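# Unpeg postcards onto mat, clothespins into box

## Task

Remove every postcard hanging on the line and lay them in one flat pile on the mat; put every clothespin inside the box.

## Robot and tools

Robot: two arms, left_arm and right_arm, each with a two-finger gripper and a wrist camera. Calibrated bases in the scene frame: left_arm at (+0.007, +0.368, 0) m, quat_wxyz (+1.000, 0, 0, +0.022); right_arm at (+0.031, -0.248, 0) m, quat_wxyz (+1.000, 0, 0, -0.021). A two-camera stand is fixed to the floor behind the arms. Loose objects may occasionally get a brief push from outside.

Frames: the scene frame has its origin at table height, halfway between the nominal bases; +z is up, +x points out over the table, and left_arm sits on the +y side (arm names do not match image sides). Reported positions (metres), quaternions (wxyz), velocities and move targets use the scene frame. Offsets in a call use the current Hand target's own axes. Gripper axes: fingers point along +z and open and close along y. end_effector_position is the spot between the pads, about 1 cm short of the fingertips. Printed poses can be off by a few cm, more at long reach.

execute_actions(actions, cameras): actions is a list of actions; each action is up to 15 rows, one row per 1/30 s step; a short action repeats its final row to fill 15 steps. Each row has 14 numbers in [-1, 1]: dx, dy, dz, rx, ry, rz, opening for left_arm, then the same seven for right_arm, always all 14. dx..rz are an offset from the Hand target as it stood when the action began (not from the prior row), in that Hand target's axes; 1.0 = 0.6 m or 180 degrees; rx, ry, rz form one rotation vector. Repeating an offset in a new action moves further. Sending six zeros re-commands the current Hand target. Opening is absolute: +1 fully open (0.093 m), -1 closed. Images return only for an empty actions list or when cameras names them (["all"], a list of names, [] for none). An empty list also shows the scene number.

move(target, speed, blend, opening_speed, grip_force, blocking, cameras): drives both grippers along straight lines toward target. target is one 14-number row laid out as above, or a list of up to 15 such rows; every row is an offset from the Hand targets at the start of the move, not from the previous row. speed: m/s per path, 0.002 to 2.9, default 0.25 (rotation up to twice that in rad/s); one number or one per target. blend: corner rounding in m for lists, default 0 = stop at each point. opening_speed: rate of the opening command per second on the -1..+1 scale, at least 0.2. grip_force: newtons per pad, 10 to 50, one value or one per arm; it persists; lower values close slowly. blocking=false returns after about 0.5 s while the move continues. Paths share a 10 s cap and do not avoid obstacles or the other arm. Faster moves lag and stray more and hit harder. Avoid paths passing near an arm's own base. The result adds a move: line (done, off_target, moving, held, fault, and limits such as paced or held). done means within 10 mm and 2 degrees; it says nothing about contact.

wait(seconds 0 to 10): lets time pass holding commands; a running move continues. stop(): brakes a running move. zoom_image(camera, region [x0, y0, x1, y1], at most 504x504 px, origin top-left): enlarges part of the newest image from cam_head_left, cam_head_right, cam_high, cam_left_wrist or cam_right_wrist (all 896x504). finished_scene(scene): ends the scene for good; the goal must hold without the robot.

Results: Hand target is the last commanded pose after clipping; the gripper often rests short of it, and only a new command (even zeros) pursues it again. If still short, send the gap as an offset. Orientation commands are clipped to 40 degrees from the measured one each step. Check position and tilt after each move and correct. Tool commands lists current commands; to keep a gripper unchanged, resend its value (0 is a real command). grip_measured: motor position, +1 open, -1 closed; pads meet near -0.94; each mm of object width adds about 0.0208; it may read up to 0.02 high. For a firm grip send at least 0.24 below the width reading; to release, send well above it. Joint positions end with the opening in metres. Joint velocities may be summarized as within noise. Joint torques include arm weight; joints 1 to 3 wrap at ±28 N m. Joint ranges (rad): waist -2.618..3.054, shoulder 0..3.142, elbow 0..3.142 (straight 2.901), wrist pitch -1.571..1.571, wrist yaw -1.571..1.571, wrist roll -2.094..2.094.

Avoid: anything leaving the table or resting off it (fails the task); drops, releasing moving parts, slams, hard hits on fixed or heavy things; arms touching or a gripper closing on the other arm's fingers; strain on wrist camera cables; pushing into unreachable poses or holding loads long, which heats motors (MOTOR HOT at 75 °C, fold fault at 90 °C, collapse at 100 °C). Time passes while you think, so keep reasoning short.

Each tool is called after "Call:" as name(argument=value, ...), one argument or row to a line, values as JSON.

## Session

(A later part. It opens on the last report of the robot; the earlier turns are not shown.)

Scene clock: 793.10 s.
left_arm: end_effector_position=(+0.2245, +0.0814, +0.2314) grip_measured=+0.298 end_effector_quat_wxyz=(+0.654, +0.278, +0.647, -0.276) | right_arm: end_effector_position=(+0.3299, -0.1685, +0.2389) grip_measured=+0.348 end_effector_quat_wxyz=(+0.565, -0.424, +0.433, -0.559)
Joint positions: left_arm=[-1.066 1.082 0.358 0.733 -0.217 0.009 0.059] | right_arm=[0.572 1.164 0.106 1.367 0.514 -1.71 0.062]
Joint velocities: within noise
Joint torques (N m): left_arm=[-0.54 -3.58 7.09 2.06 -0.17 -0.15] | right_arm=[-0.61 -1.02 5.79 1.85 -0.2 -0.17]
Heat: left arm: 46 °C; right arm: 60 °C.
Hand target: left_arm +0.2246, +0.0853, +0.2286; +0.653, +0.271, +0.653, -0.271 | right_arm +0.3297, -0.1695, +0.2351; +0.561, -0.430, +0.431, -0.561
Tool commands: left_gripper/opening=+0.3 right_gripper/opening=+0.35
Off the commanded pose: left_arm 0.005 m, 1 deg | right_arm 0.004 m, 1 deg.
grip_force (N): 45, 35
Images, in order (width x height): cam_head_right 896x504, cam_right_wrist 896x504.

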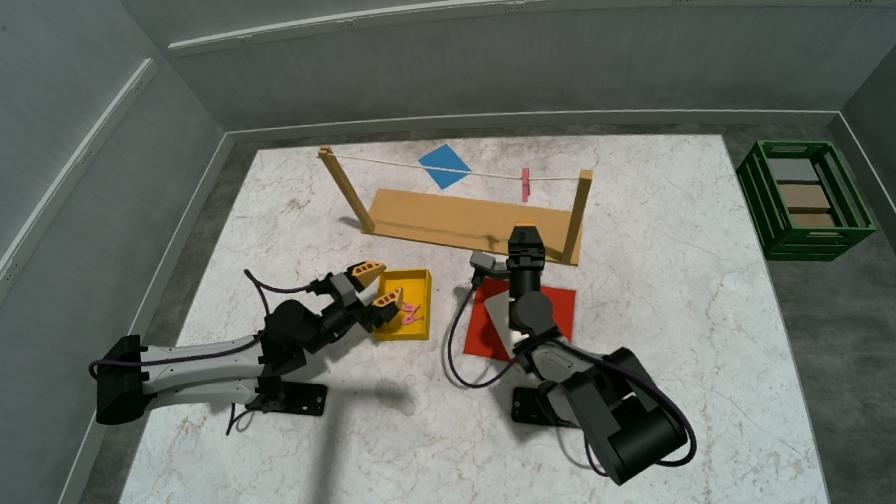

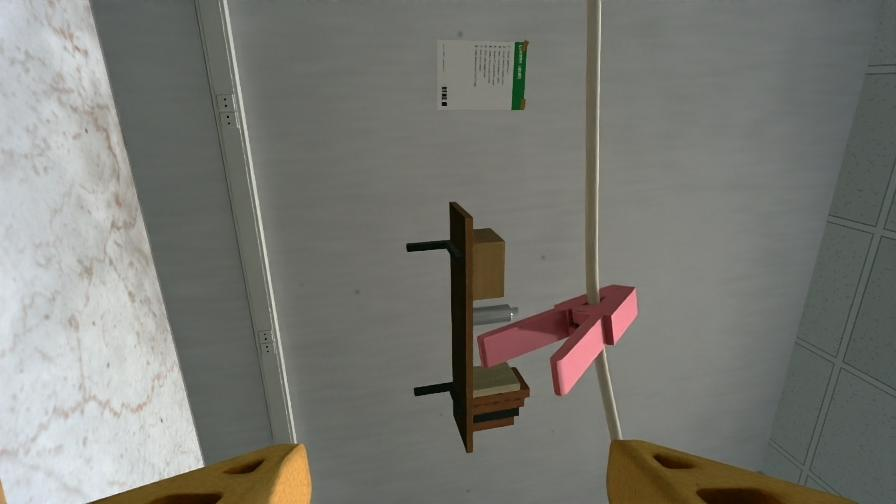

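Call:
zoom_image(
  camera="cam_head_right",
  region=[490, 150, 600, 220],
)

Call:
zoom_image(
  camera="cam_right_wrist",
  region=[440, 240, 680, 440],
)

Scaled by 4.582 from the camera's 896x504 image, which has a finer 1280x720 frame.

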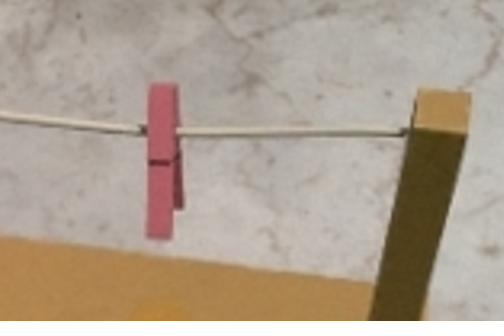

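Scaled by 2.100 from the camera's 896x504 image, which has a finer 1280x720 frame.

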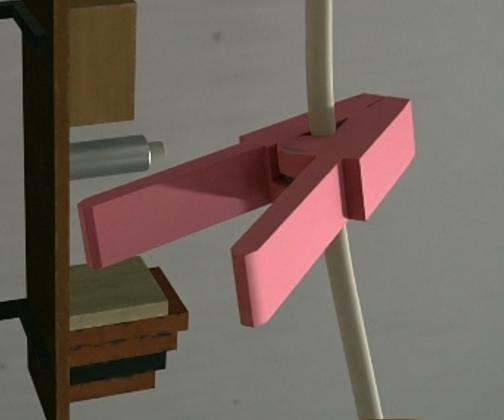

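Call:
move(
  target=[0,0,0,0,0,0,0.3,0.0125,-0.0299,0.0103,0.0556,0,0,0.35],
  speed=0.08,
  grip_force=[45,50],
  cameras=["cam_right_wrist"],
)

Scene clock: 819.23 s.
left_arm: end_effector_position=(+0.2245, +0.0814, +0.2314) grip_measured=+0.298 end_effector_quat_wxyz=(+0.654, +0.278, +0.647, -0.276) | right_arm: end_effector_position=(+0.3379, -0.1733, +0.2347) grip_measured=+0.348 end_effector_quat_wxyz=(+0.563, -0.433, +0.410, -0.572)
Joint positions: left_arm=[-1.066 1.082 0.358 0.733 -0.217 0.009 0.059] | right_arm=[0.497 1.274 0.097 1.497 0.415 -1.738 0.062]
Joint torques (N m): left_arm=[-0.44 -3.58 7.1 2.06 -0.16 -0.15] | right_arm=[-0.61 -2.92 5.83 2.57 -0.19 -0.15]
Heat: left arm: 46 °C; right arm: 58 °C.
Hand target: left_arm +0.2246, +0.0853, +0.2287; +0.653, +0.271, +0.653, -0.271 | right_arm +0.3311, -0.1770, +0.2540; +0.596, -0.379, +0.380, -0.597
Off the commanded pose: left_arm 0.005 m, 1 deg | right_arm 0.021 m, 9 deg.
joint sent to its limit (right arm) — joint 4 (wrist pitch), upper limit. The joint targets are off in orientation, not in position.
grip_force (N): 45, 50
move: off_target (right_arm)
Images, in order (width x height): cam_right_wrist 896x504.

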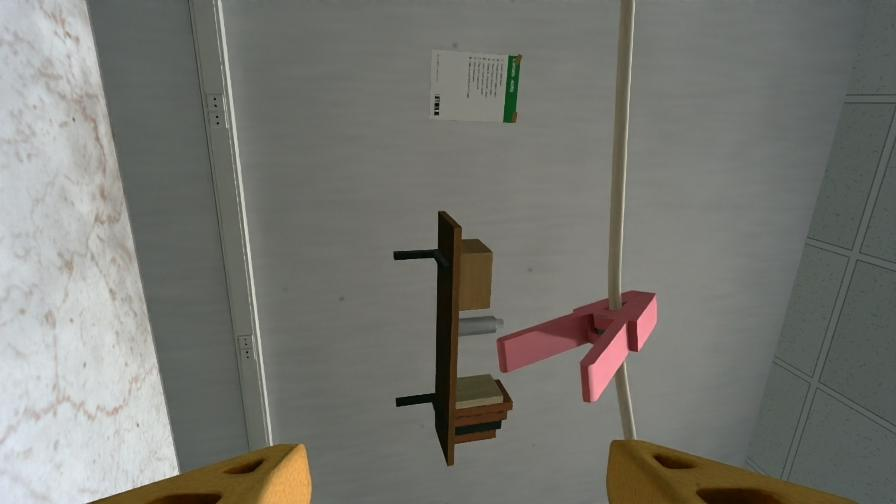

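Call:
move(
  target=[0,0,0,0,0,0,0.3,-0.0217,-0.0228,-0.0135,-0.003,0.0836,0.4783,-0.1],
  speed=0.15,
  cameras=["cam_right_wrist"],
)

Scene clock: 854.97 s.
left_arm: end_effector_position=(+0.2245, +0.0814, +0.2314) grip_measured=+0.298 end_effector_quat_wxyz=(+0.654, +0.278, +0.647, -0.276) | right_arm: end_effector_position=(+0.3176, -0.1659, +0.2534) grip_measured=-0.098 end_effector_quat_wxyz=(+0.786, +0.040, +0.612, -0.082)
Joint positions: left_arm=[-1.066 1.082 0.358 0.733 -0.217 0.009 0.059] | right_arm=[0.756 1.151 0.168 1.366 0.846 -0.331 0.04]
Joint torques (N m): left_arm=[-0.49 -3.6 7.09 2.06 -0.17 -0.15] | right_arm=[0.62 -2.96 9.05 1.37 -0.11 -0.01]
Heat: left arm: 47 °C; right arm: 57 °C.
Hand target: left_arm +0.2246, +0.0853, +0.2287; +0.653, +0.271, +0.653, -0.271 | right_arm +0.3179, -0.1640, +0.2629; +0.791, +0.053, +0.606, -0.069
Off the commanded pose: left_arm 0.005 m, 1 deg | right_arm 0.010 m, 2 deg.
grip_force (N): 45, 50
move: done
Images, in order (width x height): cam_right_wrist 896x504.

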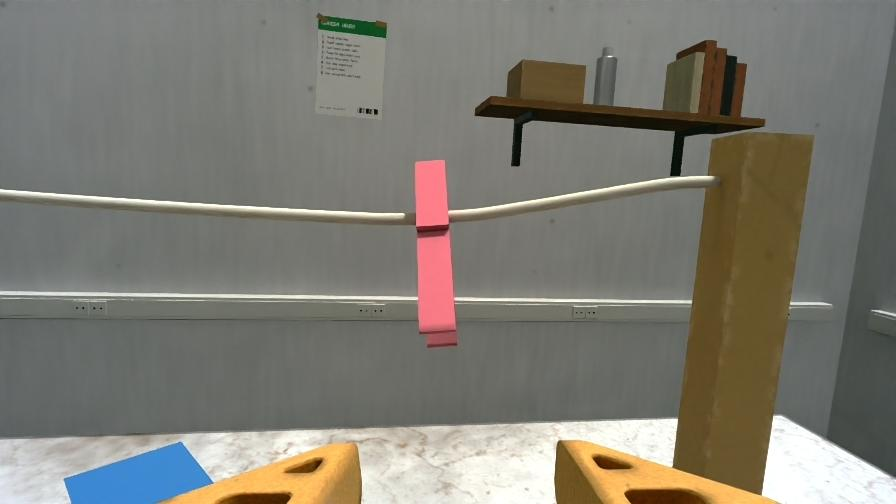

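Call:
move(
  target=[0,0,0,0,0,0,0.3,-0.0162,0.0068,0.13,0,0,0,-0.1],
  speed=0.08,
  cameras=["cam_right_wrist","cam_head_right"],
)

Scene clock: 866.07 s.
left_arm: end_effector_position=(+0.2245, +0.0814, +0.2314) grip_measured=+0.298 end_effector_quat_wxyz=(+0.654, +0.278, +0.647, -0.276) | right_arm: end_effector_position=(+0.3850, -0.1740, +0.2885) grip_measured=-0.098 end_effector_quat_wxyz=(+0.789, +0.050, +0.607, -0.076)
Joint positions: left_arm=[-1.066 1.082 0.358 0.733 -0.217 0.009 0.059] | right_arm=[0.529 1.274 0.424 1.176 0.639 -0.212 0.04]
Joint torques (N m): left_arm=[-0.51 -3.59 7.09 2.08 -0.16 -0.15] | right_arm=[-0.59 -2.47 9.83 1.55 -0.24 -0.03]
Heat: left arm: 47 °C; right arm: 58 °C.
Hand target: left_arm +0.2246, +0.0853, +0.2287; +0.653, +0.271, +0.653, -0.271 | right_arm +0.3904, -0.1726, +0.2925; +0.790, +0.053, +0.606, -0.069
Off the commanded pose: left_arm 0.005 m, 1 deg | right_arm 0.007 m, 1 deg.
grip_force (N): 45, 50
move: done
Images, in order (width x height): cam_head_right 896x504, cam_right_wrist 896x504.

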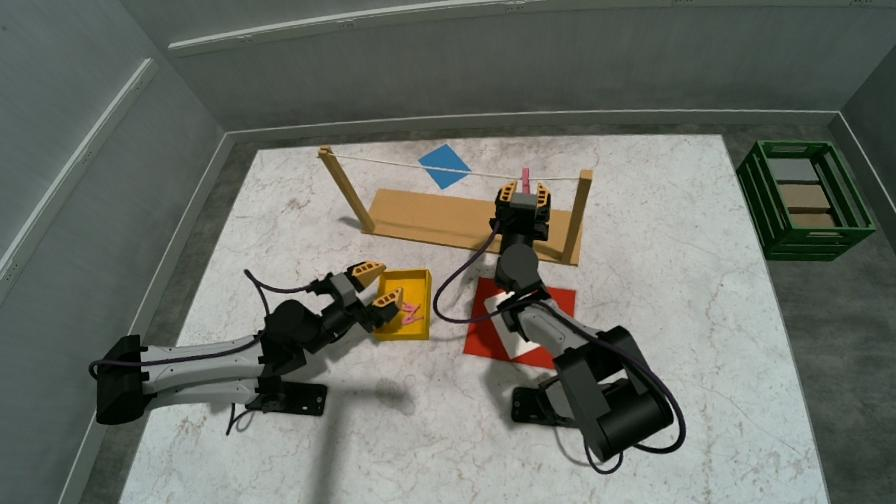

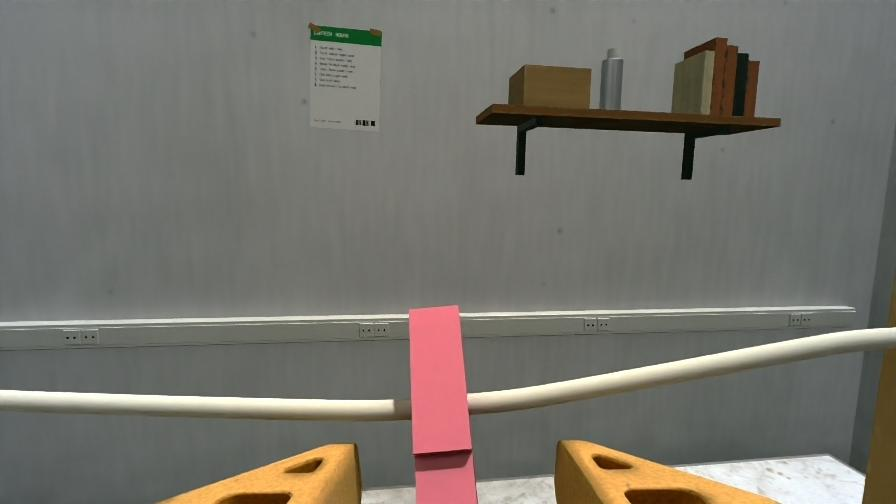

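Call:
move(
  target=[
    [0,0,0,0,0,0,0.3,0.0092,0.006,0.003,0,0,0,-0.1],
    [0,0,0,0,0,0,0.3,0.0092,0.006,0.003,0,0,0,-0.6],
    [0,0,0,0,0,0,0.3,0.0092,0.006,0.003,0,0,0,-0.85],
  ],
  speed=0.05,
  grip_force=[45,30],
  opening_speed=0.5,
  cameras=["cam_right_wrist"],
)

Scene clock: 874.07 s.
left_arm: end_effector_position=(+0.2245, +0.0814, +0.2314) grip_measured=+0.298 end_effector_quat_wxyz=(+0.654, +0.278, +0.647, -0.276) | right_arm: end_effector_position=(+0.3898, -0.1712, +0.2790) grip_measured=-0.815 end_effector_quat_wxyz=(+0.784, +0.045, +0.615, -0.079)
Joint positions: left_arm=[-1.066 1.082 0.358 0.733 -0.217 0.009 0.059] | right_arm=[0.529 1.312 0.424 1.192 0.637 -0.211 0.006]
Joint torques (N m): left_arm=[-0.49 -3.56 7.1 2.07 -0.16 -0.16] | right_arm=[-0.31 -2.63 9.89 1.74 -0.19 -0.01]
Heat: left arm: 47 °C; right arm: 60 °C.
Hand target: left_arm +0.2246, +0.0853, +0.2287; +0.653, +0.271, +0.653, -0.271 | right_arm +0.3941, -0.1696, +0.2877; +0.791, +0.053, +0.606, -0.069
Off the commanded pose: left_arm 0.005 m, 1 deg | right_arm 0.010 m, 2 deg.
grip_force (N): 45, 30
move: done
Images, in order (width x height): cam_right_wrist 896x504.

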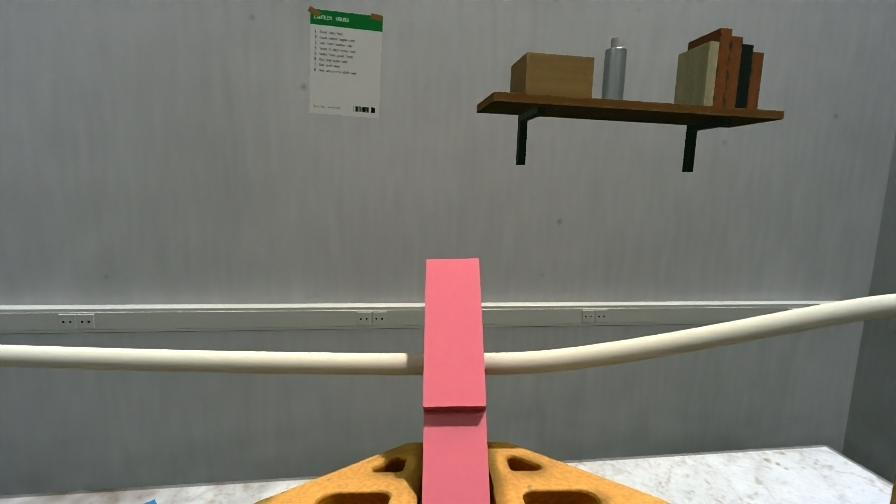

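Call:
move(
  target=[
    [0,0,0,0,0,0,0.3,-0.0162,0,-0.0147,0,0.153,0,-0.85],
    [0,0,0,0,0,0,0.3,-0.0372,0,-0.02,0,0.306,0,-0.85],
  ],
  speed=0.1,
  blend=[0.01,0],
  cameras=["cam_right_wrist","cam_head_right"],
)

Scene clock: 886.03 s.
left_arm: end_effector_position=(+0.2245, +0.0813, +0.2313) grip_measured=+0.298 end_effector_quat_wxyz=(+0.654, +0.278, +0.647, -0.276) | right_arm: end_effector_position=(+0.3740, -0.1670, +0.3014) grip_measured=-0.823 end_effector_quat_wxyz=(+0.420, +0.071, +0.904, -0.044)
Joint positions: left_arm=[-1.066 1.082 0.358 0.733 -0.217 0.009 0.059] | right_arm=[0.49 1.321 1.461 -0.945 0.468 0.412 0.006]
Joint torques (N m): left_arm=[-0.5 -3.58 7.09 2.06 -0.16 -0.15] | right_arm=[-0.53 -3.23 10.62 1.39 0.12 -0.01]
Heat: left arm: 47 °C; right arm: 63 °C.
Hand target: left_arm +0.2246, +0.0853, +0.2286; +0.653, +0.271, +0.653, -0.271 | right_arm +0.3770, -0.1666, +0.3063; +0.421, +0.079, +0.903, -0.037
Off the commanded pose: left_arm 0.005 m, 1 deg | right_arm 0.006 m, 1 deg.
grip_force (N): 45, 30
move: done
Images, in order (width x height): cam_head_right 896x504, cam_right_wrist 896x504.

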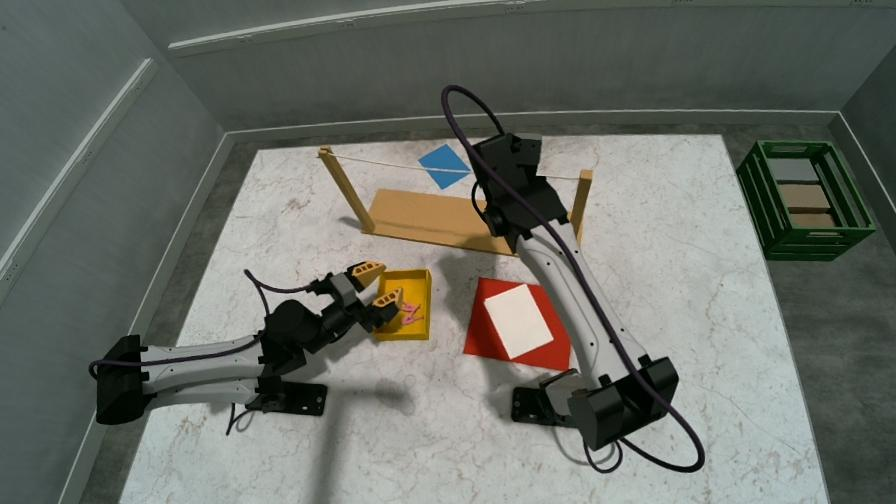

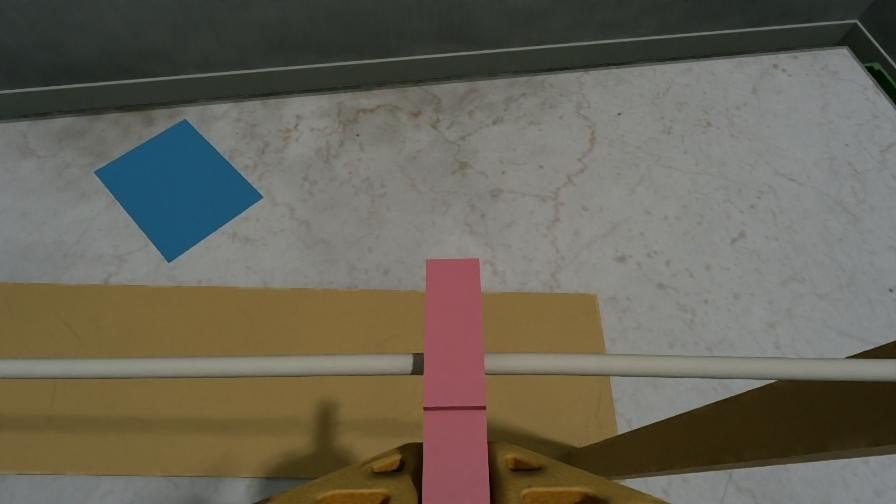

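Call:
move(
  target=[
    [0,0,0,0,0,0,0.3,0,0,0,0,0,0,-0.3],
    [0,0,0,0,0,0,0.3,0,0,0,0,0,0,-0.1],
    [0,0,0,0,0,0,0.3,0,0,-0.1,0,0,0,-0.1],
  ],
  speed=0.1,
  opening_speed=0.8,
  cameras=["cam_right_wrist"],
)

Scene clock: 897.90 s.
left_arm: end_effector_position=(+0.2245, +0.0813, +0.2313) grip_measured=+0.298 end_effector_quat_wxyz=(+0.654, +0.278, +0.647, -0.276) | right_arm: end_effector_position=(+0.3352, -0.1573, +0.3344) grip_measured=-0.102 end_effector_quat_wxyz=(+0.410, +0.071, +0.908, -0.043)
Joint positions: left_arm=[-1.066 1.082 0.358 0.733 -0.217 0.009 0.059] | right_arm=[0.605 1.308 1.626 -1.191 0.535 0.52 0.04]
Joint torques (N m): left_arm=[-0.5 -3.56 7.12 2.07 -0.16 -0.15] | right_arm=[0.5 -4.6 9.43 1.3 0.32 0.01]
Heat: left arm: 47 °C; right arm: 65 °C.
Hand target: left_arm +0.2246, +0.0853, +0.2286; +0.653, +0.271, +0.653, -0.271 | right_arm +0.3318, -0.1586, +0.3448; +0.421, +0.079, +0.903, -0.037
Off the commanded pose: left_arm 0.005 m, 1 deg | right_arm 0.011 m, 2 deg.
grip_force (N): 45, 30
move: off_target (right_arm)
Images, in order (width x height): cam_right_wrist 896x504.

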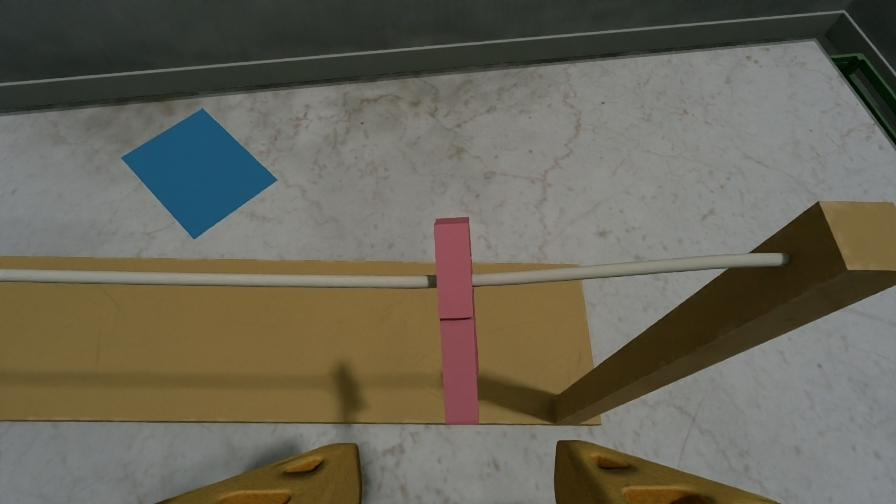

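Call:
move(
  target=[0,0,0,0,0,0,0.3,0.1003,-0.0117,0.0277,0.2168,-0.2168,-0.4650,0.35],
  speed=0.15,
  cameras=["cam_right_wrist"],
)

Scene clock: 907.67 s.
left_arm: end_effector_position=(+0.2245, +0.0813, +0.2313) grip_measured=+0.298 end_effector_quat_wxyz=(+0.654, +0.278, +0.647, -0.276) | right_arm: end_effector_position=(+0.3048, -0.1596, +0.2900) grip_measured=+0.348 end_effector_quat_wxyz=(+0.494, -0.412, +0.496, -0.583)
Joint positions: left_arm=[-1.066 1.082 0.358 0.733 -0.217 0.009 0.059] | right_arm=[0.856 0.871 0.326 0.847 0.968 -1.812 0.062]
Joint torques (N m): left_arm=[-0.5 -3.59 7.13 2.07 -0.16 -0.16] | right_arm=[-0.58 -1.01 7.17 1.67 -0.26 -0.18]
Heat: left arm: 47 °C; right arm: 64 °C.
Hand target: left_arm +0.2246, +0.0853, +0.2286; +0.653, +0.271, +0.653, -0.271 | right_arm +0.3049, -0.1611, +0.2879; +0.492, -0.413, +0.493, -0.586
Off the commanded pose: left_arm 0.005 m, 1 deg | right_arm 0.002 m, 1 deg.
grip_force (N): 45, 30
move: done
Images, in order (width x height): cam_right_wrist 896x504.

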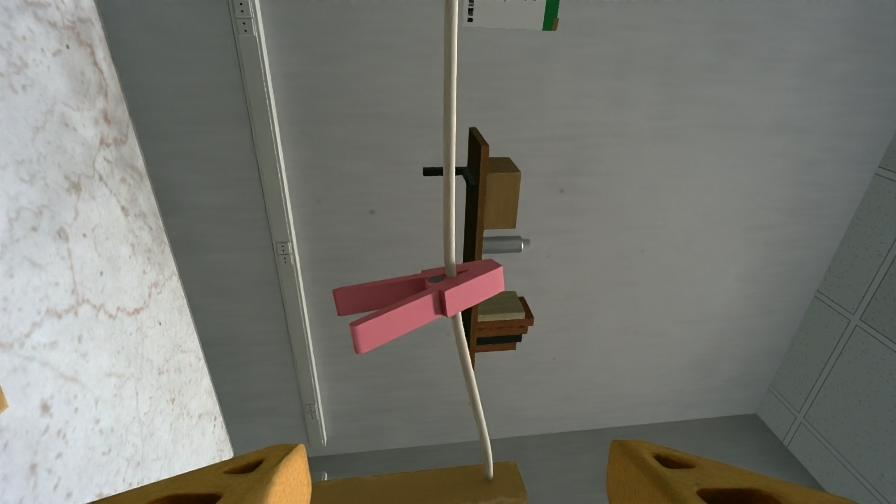

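Call:
move(
  target=[0,0,0,0,0,0,0.3,0.0015,0.0447,0.0148,0.0218,-0.0218,0.4996,-0.1],
  speed=0.15,
)

Call:
move(
  target=[
    [0,0,0,0,0,0,0.3,-0.012,0.0095,0.13,0,0,0,-0.1],
    [0,0,0,0,0,0,0.3,-0.007,0.0128,0.133,0,0,0,-0.1],
  ],
  speed=0.08,
  blend=[0.01,0],
  cameras=["cam_right_wrist"],
)

Scene clock: 933.07 s.
left_arm: end_effector_position=(+0.2245, +0.0813, +0.2313) grip_measured=+0.298 end_effector_quat_wxyz=(+0.654, +0.278, +0.647, -0.276) | right_arm: end_effector_position=(+0.3174, -0.1633, +0.2666) grip_measured=-0.098 end_effector_quat_wxyz=(+0.790, +0.052, +0.607, -0.073)
Joint positions: left_arm=[-1.066 1.082 0.358 0.733 -0.217 0.009 0.059] | right_arm=[0.772 1.119 0.206 1.323 0.865 -0.327 0.04]
Joint torques (N m): left_arm=[-0.53 -3.58 7.09 2.07 -0.16 -0.16] | right_arm=[-0.62 -0.94 6.11 1.56 -0.3 0.01]
Heat: left arm: 48 °C; right arm: 61 °C.
Hand target: left_arm +0.2246, +0.0853, +0.2286; +0.653, +0.271, +0.653, -0.271 | right_arm +0.3180, -0.1642, +0.2631; +0.790, +0.053, +0.607, -0.069
Off the commanded pose: left_arm 0.005 m, 1 deg | right_arm 0.004 m, 1 deg.
grip_force (N): 45, 30
move: done

Scene clock: 934.67 s.
left_arm: end_effector_position=(+0.2245, +0.0813, +0.2313) grip_measured=+0.298 end_effector_quat_wxyz=(+0.654, +0.278, +0.647, -0.276) | right_arm: end_effector_position=(+0.3889, -0.1712, +0.2831) grip_measured=-0.098 end_effector_quat_wxyz=(+0.788, +0.050, +0.609, -0.076)
Joint positions: left_arm=[-1.066 1.082 0.358 0.733 -0.217 0.009 0.059] | right_arm=[0.532 1.312 0.427 1.206 0.642 -0.211 0.04]
Joint torques (N m): left_arm=[-0.49 -3.6 7.13 2.07 -0.16 -0.15] | right_arm=[-0.62 -2.74 9.65 1.56 -0.2 -0.01]
Heat: left arm: 48 °C; right arm: 61 °C.
Hand target: left_arm +0.2246, +0.0853, +0.2286; +0.653, +0.271, +0.653, -0.271 | right_arm +0.3941, -0.1699, +0.2878; +0.790, +0.053, +0.607, -0.069
Off the commanded pose: left_arm 0.005 m, 1 deg | right_arm 0.007 m, 1 deg.
grip_force (N): 45, 30
move: done; blend cut to 0.002 m at target 1
Images, in order (width x height): cam_right_wrist 896x504.

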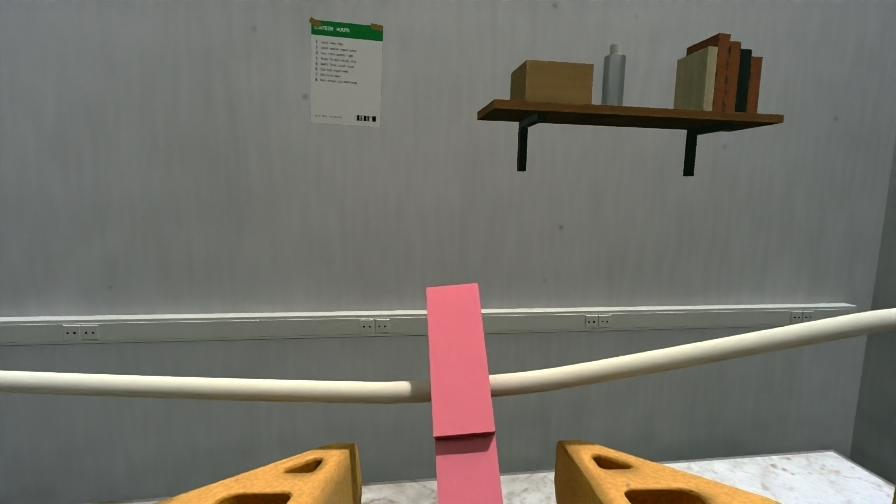

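Call:
move(
  target=[
    [0,0,0,0,0,0,0.3,0,0,0,0,0,0,-0.6],
    [0,0,0,0,0,0,0.3,0,0,0,0,0,0,-0.9],
    [0,0,0,0,0,0,0.3,0,0.0677,0,0,0,0,-0.9],
  ],
  speed=0.06,
  grip_force=[45,40],
  opening_speed=0.6,
  cameras=["cam_right_wrist","cam_head_right"],
)

Scene clock: 940.93 s.
left_arm: end_effector_position=(+0.2245, +0.0813, +0.2313) grip_measured=+0.298 end_effector_quat_wxyz=(+0.654, +0.278, +0.647, -0.276) | right_arm: end_effector_position=(+0.3977, -0.1410, +0.2839) grip_measured=-0.852 end_effector_quat_wxyz=(+0.787, +0.066, +0.609, -0.076)
Joint positions: left_arm=[-1.066 1.082 0.358 0.733 -0.217 0.009 0.059] | right_arm=[0.635 1.438 0.515 1.277 0.765 -0.24 0.004]
Joint torques (N m): left_arm=[-0.51 -3.59 7.09 2.07 -0.17 -0.16] | right_arm=[1.13 -3.19 9.44 1.55 -0.32 -0.28]
Heat: left arm: 48 °C; right arm: 61 °C.
Hand target: left_arm +0.2246, +0.0853, +0.2286; +0.653, +0.271, +0.653, -0.271 | right_arm +0.4012, -0.1299, +0.2877; +0.790, +0.053, +0.607, -0.069
Off the commanded pose: left_arm 0.005 m, 1 deg | right_arm 0.012 m, 2 deg.
grip_force (N): 45, 40
move: off_target (right_arm)
Images, in order (width x height): cam_head_right 896x504, cam_right_wrist 896x504.

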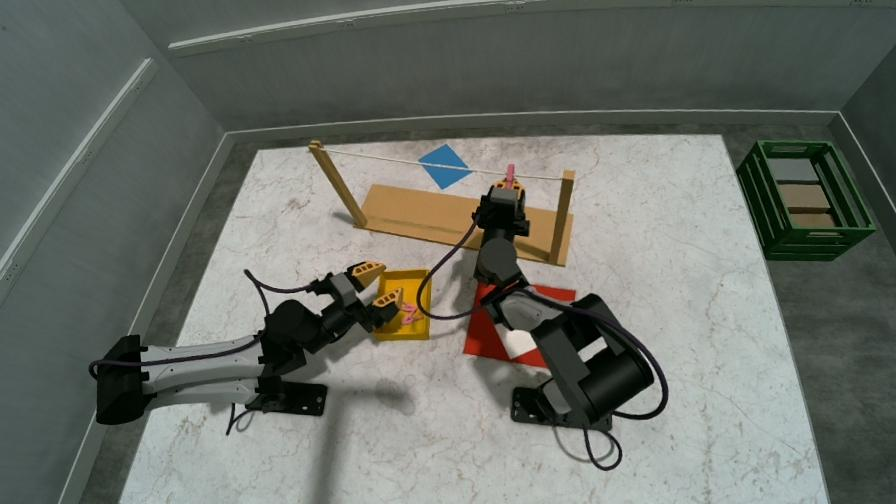

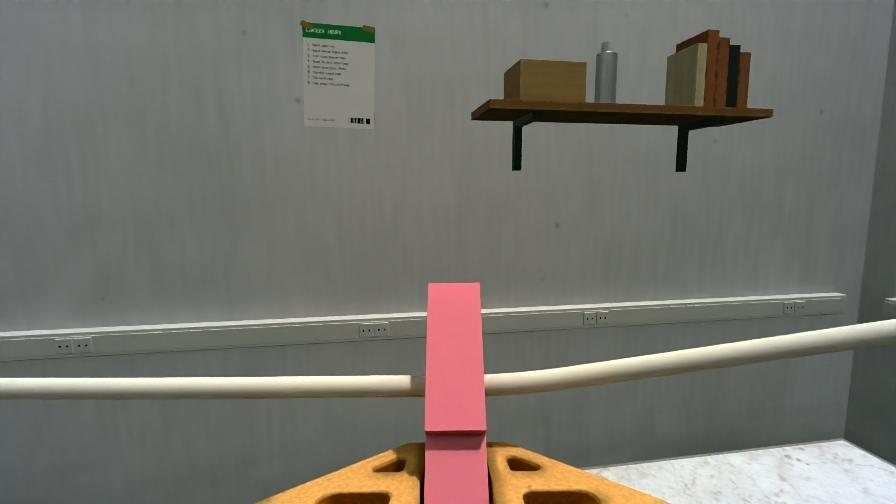

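Call:
move(
  target=[
    [0,0,0,0,0,0,0.3,0,-0.012,0,0,0,0,-0.9],
    [0,0,0,0,0,0,0.3,0,-0.012,0,0,0,0,-0.3],
    [0,0,0,0,0,0,0.3,0,-0.012,0,0,0,0,-0.05],
    [0,0,0,0,0,0,0.3,0,-0.012,-0.14,0,0,0,-0.05],
  ],
  speed=0.1,
  opening_speed=0.8,
  cameras=["cam_right_wrist"],
)

Scene clock: 956.87 s.
left_arm: end_effector_position=(+0.2245, +0.0813, +0.2313) grip_measured=+0.298 end_effector_quat_wxyz=(+0.654, +0.278, +0.647, -0.276) | right_arm: end_effector_position=(+0.3255, -0.1183, +0.2582) grip_measured=-0.052 end_effector_quat_wxyz=(+0.780, +0.035, +0.620, -0.080)
Joint positions: left_arm=[-1.066 1.082 0.358 0.733 -0.217 0.009 0.059] | right_arm=[0.905 1.348 0.305 1.465 0.979 -0.403 0.043]
Joint torques (N m): left_arm=[-0.49 -3.56 7.12 2.08 -0.16 -0.16] | right_arm=[0.51 -3.84 5.49 2 -0.12 -0.25]
Heat: left arm: 48 °C; right arm: 63 °C.
Hand target: left_arm +0.2246, +0.0853, +0.2286; +0.653, +0.271, +0.653, -0.271 | right_arm +0.3200, -0.1229, +0.2660; +0.790, +0.053, +0.607, -0.069
Off the commanded pose: left_arm 0.005 m, 1 deg | right_arm 0.011 m, 3 deg.
grip_force (N): 45, 40
move: off_target (right_arm)
Images, in order (width x height): cam_right_wrist 896x504.

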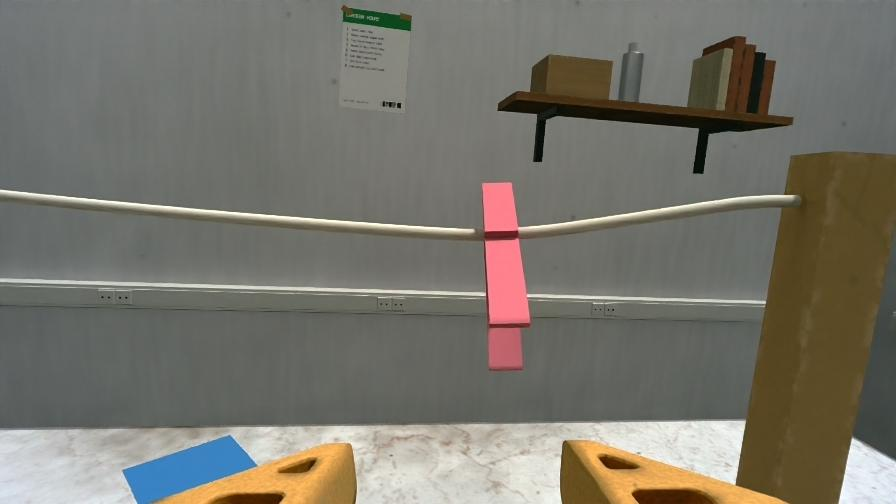

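Call:
move(
  target=[0,0,0,0,0,0,0.3,0.0065,-0.2172,-0.0147,0,0.306,0,-0.05],
  speed=0.2,
)

Call:
move(
  target=[0,0,0,0,0,0,0.3,0.0604,-0.35,-0.072,0.1433,0.1064,0.1702,-0.05],
  speed=0.25,
  cameras=["cam_head_right","cam_head_left"],
)

Scene clock: 965.17 s.
left_arm: end_effector_position=(+0.2245, +0.0813, +0.2313) grip_measured=+0.298 end_effector_quat_wxyz=(+0.654, +0.278, +0.647, -0.276) | right_arm: end_effector_position=(+0.2890, -0.2503, +0.2527) grip_measured=-0.052 end_effector_quat_wxyz=(+0.417, +0.083, +0.904, -0.039)
Joint positions: left_arm=[-1.066 1.082 0.358 0.733 -0.217 0.009 0.059] | right_arm=[0.199 0.857 1.018 -0.898 0.258 0.224 0.043]
Joint torques (N m): left_arm=[-0.49 -3.58 7.13 2.07 -0.16 -0.16] | right_arm=[-0.47 0.08 10.63 1.49 0 -0.26]
Heat: left arm: 48 °C; right arm: 62 °C.
Hand target: left_arm +0.2246, +0.0853, +0.2286; +0.653, +0.271, +0.653, -0.271 | right_arm +0.2900, -0.2499, +0.2600; +0.420, +0.079, +0.903, -0.037
Off the commanded pose: left_arm 0.005 m, 1 deg | right_arm 0.007 m, 1 deg.
grip_force (N): 45, 40
move: done

Scene clock: 967.43 s.
left_arm: end_effector_position=(+0.2245, +0.0813, +0.2313) grip_measured=+0.298 end_effector_quat_wxyz=(+0.654, +0.278, +0.647, -0.276) | right_arm: end_effector_position=(+0.1973, -0.4459, +0.2545) grip_measured=-0.052 end_effector_quat_wxyz=(+0.230, +0.410, +0.875, -0.111)
Joint positions: left_arm=[-1.066 1.082 0.358 0.733 -0.217 0.009 0.059] | right_arm=[-0.822 1.151 1.365 -1.268 0.011 0.009 0.043]
Joint torques (N m): left_arm=[-0.47 -3.56 7.12 2.07 -0.16 -0.16] | right_arm=[-0.42 -1.69 9.85 1.09 -0.09 -0.24]
Heat: left arm: 48 °C; right arm: 63 °C.
Hand target: left_arm +0.2246, +0.0853, +0.2287; +0.653, +0.271, +0.653, -0.271 | right_arm +0.1981, -0.4469, +0.2602; +0.234, +0.407, +0.876, -0.110
Off the commanded pose: left_arm 0.005 m, 1 deg | right_arm 0.006 m, 1 deg.
grip_force (N): 45, 40
move: done
Images, in order (width x height): cam_head_left 896x504, cam_head_right 896x504.

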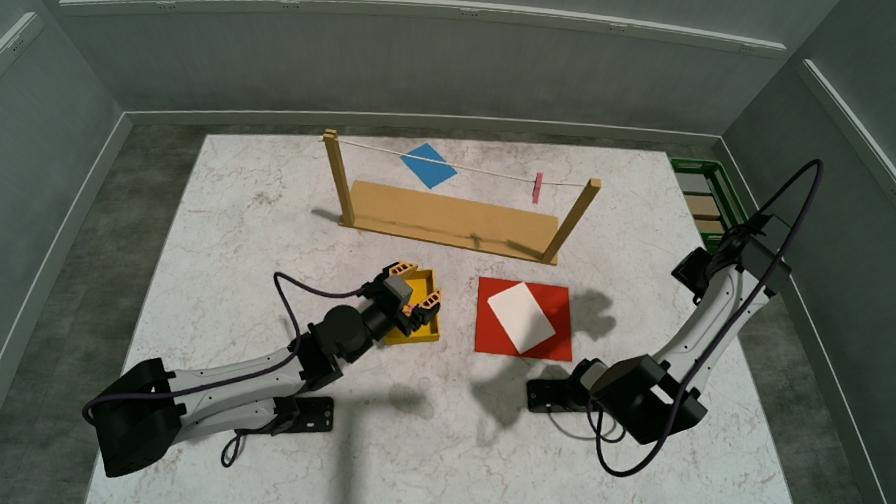

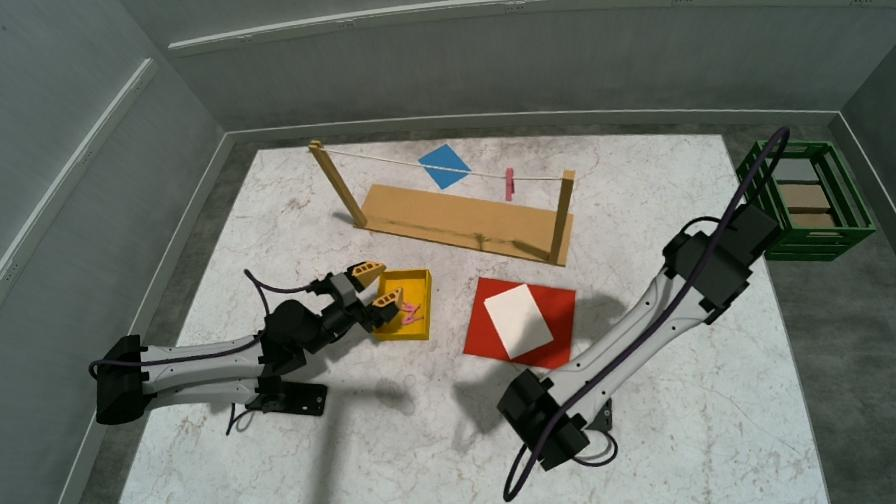

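Call:
move(
  target=[0.0627,-0.0517,0.3332,0.1587,-0.2428,-0.2833,0.35,0,0,0,0,0,0,-0.05],
  speed=0.15,
  cameras=["cam_left_wrist","cam_head_right"],
)

Scene clock: 980.57 s.
left_arm: end_effector_position=(+0.3440, -0.0815, +0.1682) grip_measured=+0.348 end_effector_quat_wxyz=(+0.480, +0.033, +0.621, -0.618) | right_arm: end_effector_position=(+0.1973, -0.4458, +0.2545) grip_measured=-0.052 end_effector_quat_wxyz=(+0.230, +0.410, +0.876, -0.111)
Joint positions: left_arm=[-0.956 2.235 1.026 1.438 0.05 -0.869 0.062] | right_arm=[-0.822 1.151 1.365 -1.268 0.011 0.009 0.043]
Joint torques (N m): left_arm=[-0.5 -8.57 7.46 3.2 -0.2 -0.13] | right_arm=[-0.43 -1.68 9.87 1.1 -0.09 -0.26]
Heat: left arm: 50 °C; right arm: 63 °C.
Hand target: left_arm +0.3439, -0.0781, +0.1911; +0.582, +0.002, +0.342, -0.738 | right_arm +0.1981, -0.4469, +0.2602; +0.234, +0.407, +0.876, -0.110
Off the commanded pose: left_arm 0.023 m, 37 deg | right_arm 0.006 m, 1 deg.
joint sent to its limit (left arm) — joint 4 (wrist pitch), upper limit. The joint targets are off in orientation, not in position.
grip_force (N): 45, 40
move: off_target (left_arm)
Images, in order (width x height): cam_head_right 896x504, cam_left_wrist 896x504.

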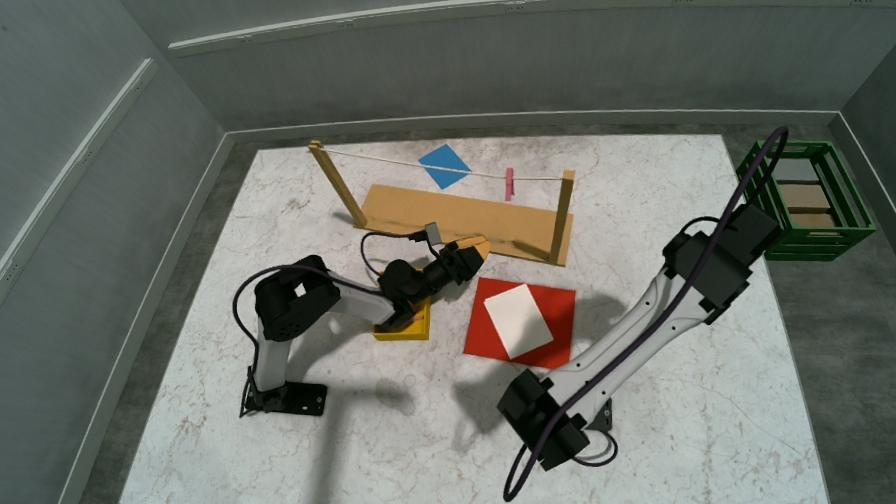

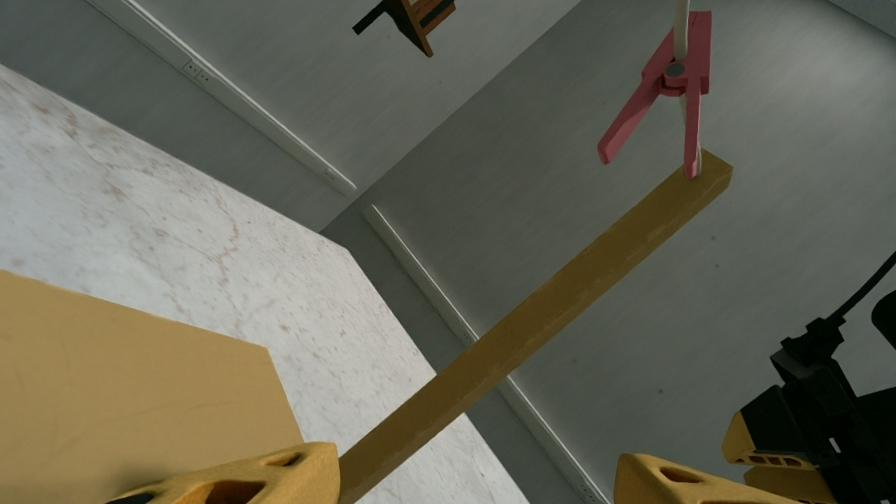

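Call:
move(
  target=[-0.0137,-0.0308,0.0942,-0.0553,0.0473,0.0257,0.35,0,0,0,0,0,0,-0.05],
  speed=0.12,
  cameras=["cam_left_wrist"],
)

Scene clock: 995.63 s.
left_arm: end_effector_position=(+0.3557, -0.1051, +0.2258) grip_measured=+0.348 end_effector_quat_wxyz=(+0.531, +0.033, +0.556, -0.638) | right_arm: end_effector_position=(+0.1973, -0.4458, +0.2545) grip_measured=-0.052 end_effector_quat_wxyz=(+0.230, +0.410, +0.876, -0.111)
Joint positions: left_arm=[-0.978 2.265 1.217 1.438 0.002 -0.818 0.062] | right_arm=[-0.822 1.151 1.365 -1.268 0.011 0.009 0.043]
Joint torques (N m): left_arm=[-0.47 -9.2 8.13 3.03 -0.18 0.1] | right_arm=[-0.43 -1.69 9.85 1.1 -0.1 -0.27]
Heat: left arm: 54 °C; right arm: 63 °C.
Hand target: left_arm +0.3530, -0.0981, +0.2468; +0.582, +0.020, +0.447, -0.679 | right_arm +0.1981, -0.4469, +0.2602; +0.234, +0.407, +0.876, -0.110
Off the commanded pose: left_arm 0.022 m, 15 deg | right_arm 0.006 m, 1 deg.
joint sent to its limit (left arm) — joint 4 (wrist pitch), upper limit. The joint targets are off in orientation, not in position.
grip_force (N): 45, 40
move: off_target (left_arm)
Images, in order (width x height): cam_left_wrist 896x504.

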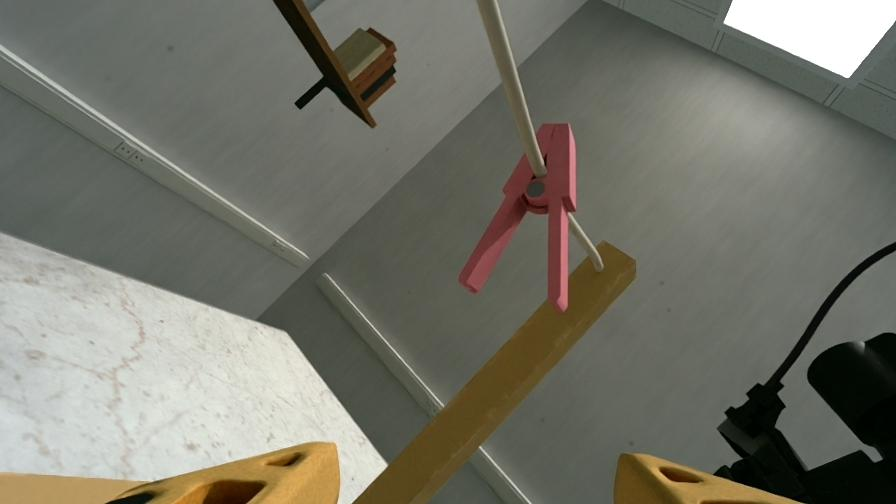

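Call:
move(
  target=[-0.0175,-0.0073,0.0683,0,0,0,0.35,0,0,0,0,0,0,-0.05],
  speed=0.08,
  cameras=["cam_left_wrist"],
)

Scene clock: 1002.10 s.
left_arm: end_effector_position=(+0.3744, -0.1281, +0.2624) grip_measured=+0.348 end_effector_quat_wxyz=(+0.556, +0.030, +0.497, -0.666) | right_arm: end_effector_position=(+0.1973, -0.4458, +0.2545) grip_measured=-0.052 end_effector_quat_wxyz=(+0.230, +0.410, +0.876, -0.111)
Joint positions: left_arm=[-0.976 2.374 1.464 1.438 0.002 -0.817 0.062] | right_arm=[-0.822 1.151 1.365 -1.268 0.011 0.009 0.043]
Joint torques (N m): left_arm=[0.35 -10.21 8.72 2.83 -0.1 0.09] | right_arm=[-0.47 -1.69 9.84 1.1 -0.1 -0.27]
Heat: left arm: 55 °C; right arm: 63 °C.
Hand target: left_arm +0.3731, -0.1160, +0.2798; +0.582, +0.020, +0.447, -0.679 | right_arm +0.1981, -0.4469, +0.2602; +0.234, +0.407, +0.876, -0.110
Off the commanded pose: left_arm 0.021 m, 7 deg | right_arm 0.006 m, 1 deg.
grip_force (N): 45, 40
move: off_target (left_arm)
Images, in order (width x height): cam_left_wrist 896x504.

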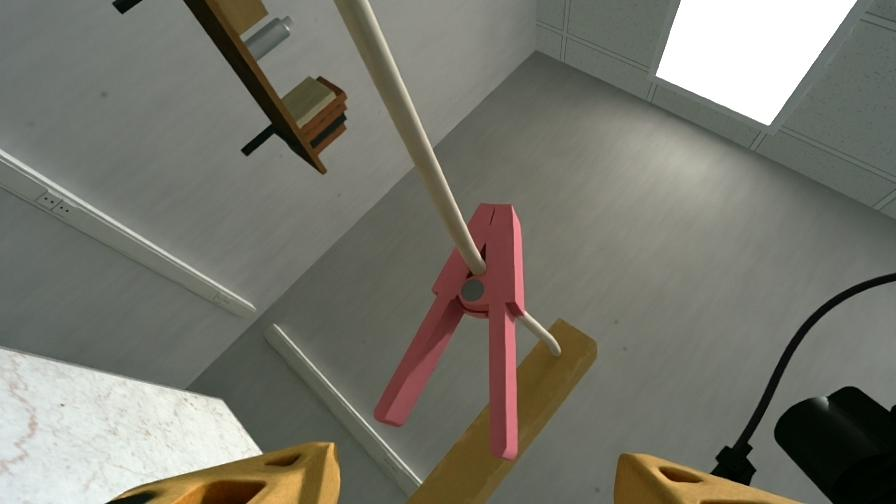

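Call:
move(
  target=[-0.0017,0.0062,0.0567,0,0,0,0.35,0,0,0,0,0,0,-0.05],
  speed=0.06,
  cameras=["cam_left_wrist"],
)

Scene clock: 1007.33 s.
left_arm: end_effector_position=(+0.3883, -0.1384, +0.3005) grip_measured=+0.348 end_effector_quat_wxyz=(+0.573, +0.025, +0.455, -0.681) | right_arm: end_effector_position=(+0.1973, -0.4458, +0.2545) grip_measured=-0.052 end_effector_quat_wxyz=(+0.230, +0.410, +0.876, -0.111)
Joint positions: left_arm=[-0.968 2.426 1.655 1.395 0.002 -0.817 0.062] | right_arm=[-0.822 1.151 1.365 -1.268 0.011 0.009 0.043]
Joint torques (N m): left_arm=[0.29 -10.69 9.05 1.83 -0.03 0.05] | right_arm=[-0.44 -1.68 9.84 1.1 -0.1 -0.27]
Heat: left arm: 54 °C; right arm: 64 °C.
Hand target: left_arm +0.3932, -0.1363, +0.2986; +0.582, +0.020, +0.447, -0.679 | right_arm +0.1981, -0.4469, +0.2602; +0.234, +0.407, +0.876, -0.110
Off the commanded pose: left_arm 0.006 m, 2 deg | right_arm 0.006 m, 1 deg.
grip_force (N): 45, 40
move: done
Images, in order (width x height): cam_left_wrist 896x504.

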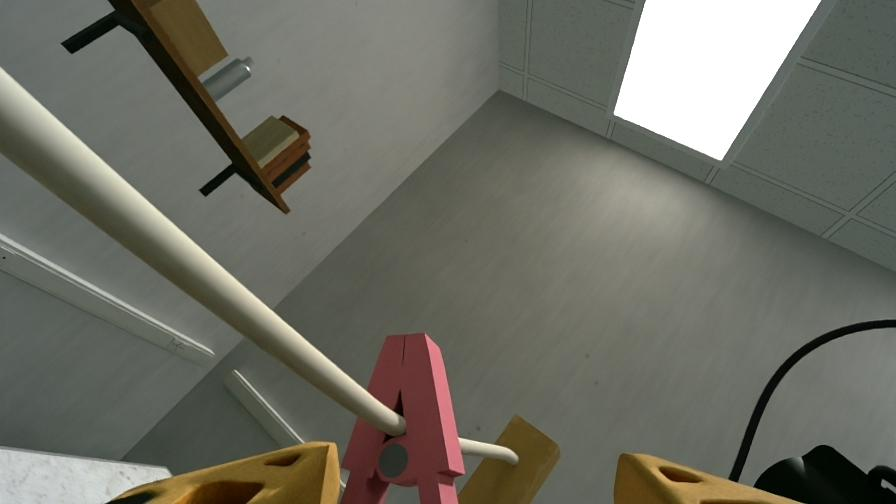

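Call:
move(
  target=[0.0315,0.0248,-0.0073,0,0,0,0.35,0,0,0,0,0,0,-0.05],
  speed=0.05,
  cameras=["cam_left_wrist"],
)

Scene clock: 1011.43 s.
left_arm: end_effector_position=(+0.3969, -0.1497, +0.2740) grip_measured=+0.348 end_effector_quat_wxyz=(+0.570, +0.026, +0.465, -0.677) | right_arm: end_effector_position=(+0.1973, -0.4458, +0.2545) grip_measured=-0.052 end_effector_quat_wxyz=(+0.230, +0.410, +0.876, -0.111)
Joint positions: left_arm=[-0.968 2.512 1.719 1.395 0.002 -0.817 0.062] | right_arm=[-0.822 1.151 1.365 -1.268 0.011 0.009 0.043]
Joint torques (N m): left_arm=[-0.27 -11.3 9.03 2.04 -0.09 0.08] | right_arm=[-0.47 -1.69 9.84 1.11 -0.1 -0.27]
Heat: left arm: 52 °C; right arm: 64 °C.
Hand target: left_arm +0.3970, -0.1471, +0.2768; +0.582, +0.020, +0.447, -0.679 | right_arm +0.1981, -0.4469, +0.2602; +0.234, +0.407, +0.876, -0.110
Off the commanded pose: left_arm 0.004 m, 3 deg | right_arm 0.006 m, 1 deg.
grip_force (N): 45, 40
move: off_target (left_arm)
Images, in order (width x height): cam_left_wrist 896x504.

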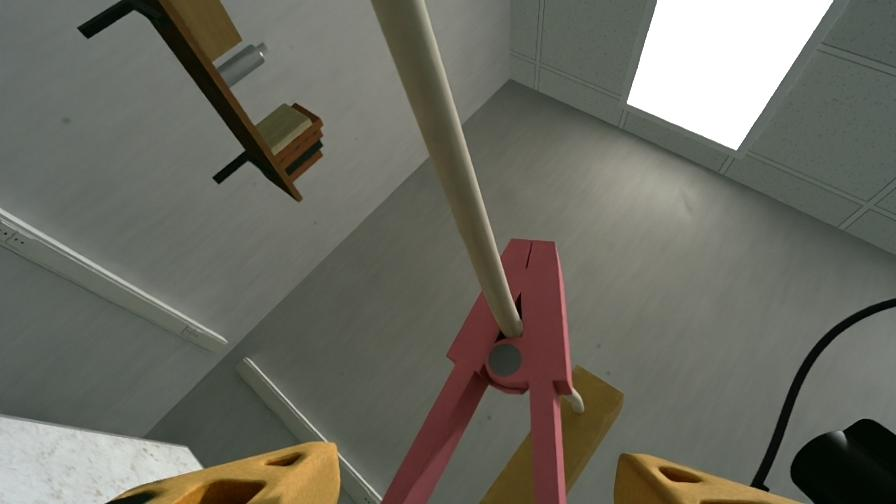

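Call:
move(
  target=[
    [0,0,0,0,0,0,-0.1,0,0,0,0,0,0,-0.05],
    [0,0,0,0,0,0,-0.3,0,0,0,0,0,0,-0.05],
  ],
  speed=0.05,
  grip_force=[50,40],
  opening_speed=0.5,
  cameras=["cam_left_wrist"],
)

Scene clock: 1018.37 s.
left_arm: end_effector_position=(+0.3969, -0.1497, +0.2740) grip_measured=-0.295 end_effector_quat_wxyz=(+0.570, +0.026, +0.465, -0.677) | right_arm: end_effector_position=(+0.1973, -0.4458, +0.2545) grip_measured=-0.052 end_effector_quat_wxyz=(+0.230, +0.410, +0.876, -0.111)
Joint positions: left_arm=[-0.968 2.512 1.719 1.395 0.002 -0.817 0.031] | right_arm=[-0.822 1.151 1.365 -1.268 0.011 0.009 0.043]
Joint torques (N m): left_arm=[-0.28 -11.36 9.02 2.04 -0.08 0.08] | right_arm=[-0.43 -1.65 9.85 1.1 -0.09 -0.27]
Heat: left arm: 51 °C; right arm: 64 °C.
Hand target: left_arm +0.3970, -0.1471, +0.2768; +0.582, +0.020, +0.447, -0.679 | right_arm +0.1981, -0.4469, +0.2602; +0.234, +0.407, +0.876, -0.110
Off the commanded pose: left_arm 0.004 m, 3 deg | right_arm 0.006 m, 1 deg.
grip_force (N): 50, 40
move: off_target (left_arm); target 2's new opening was sent with left_arm's hand 0.004 m and 3 deg from that target
Images, in order (width x height): cam_left_wrist 896x504.

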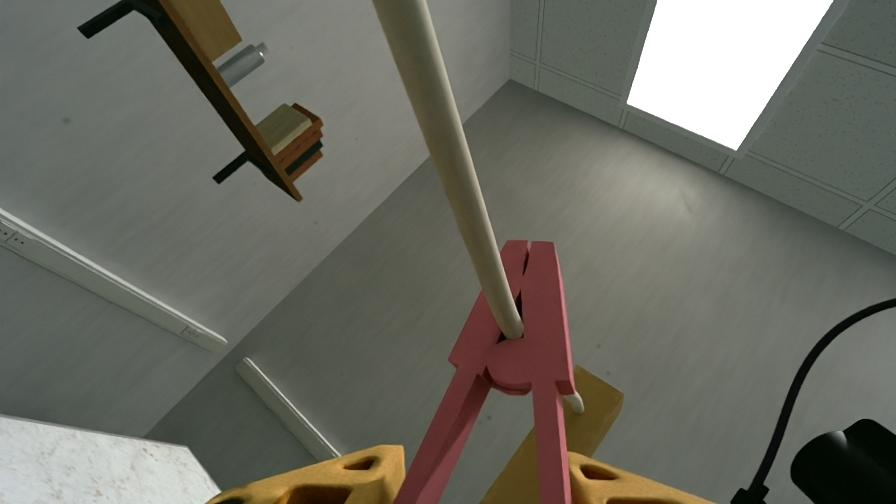

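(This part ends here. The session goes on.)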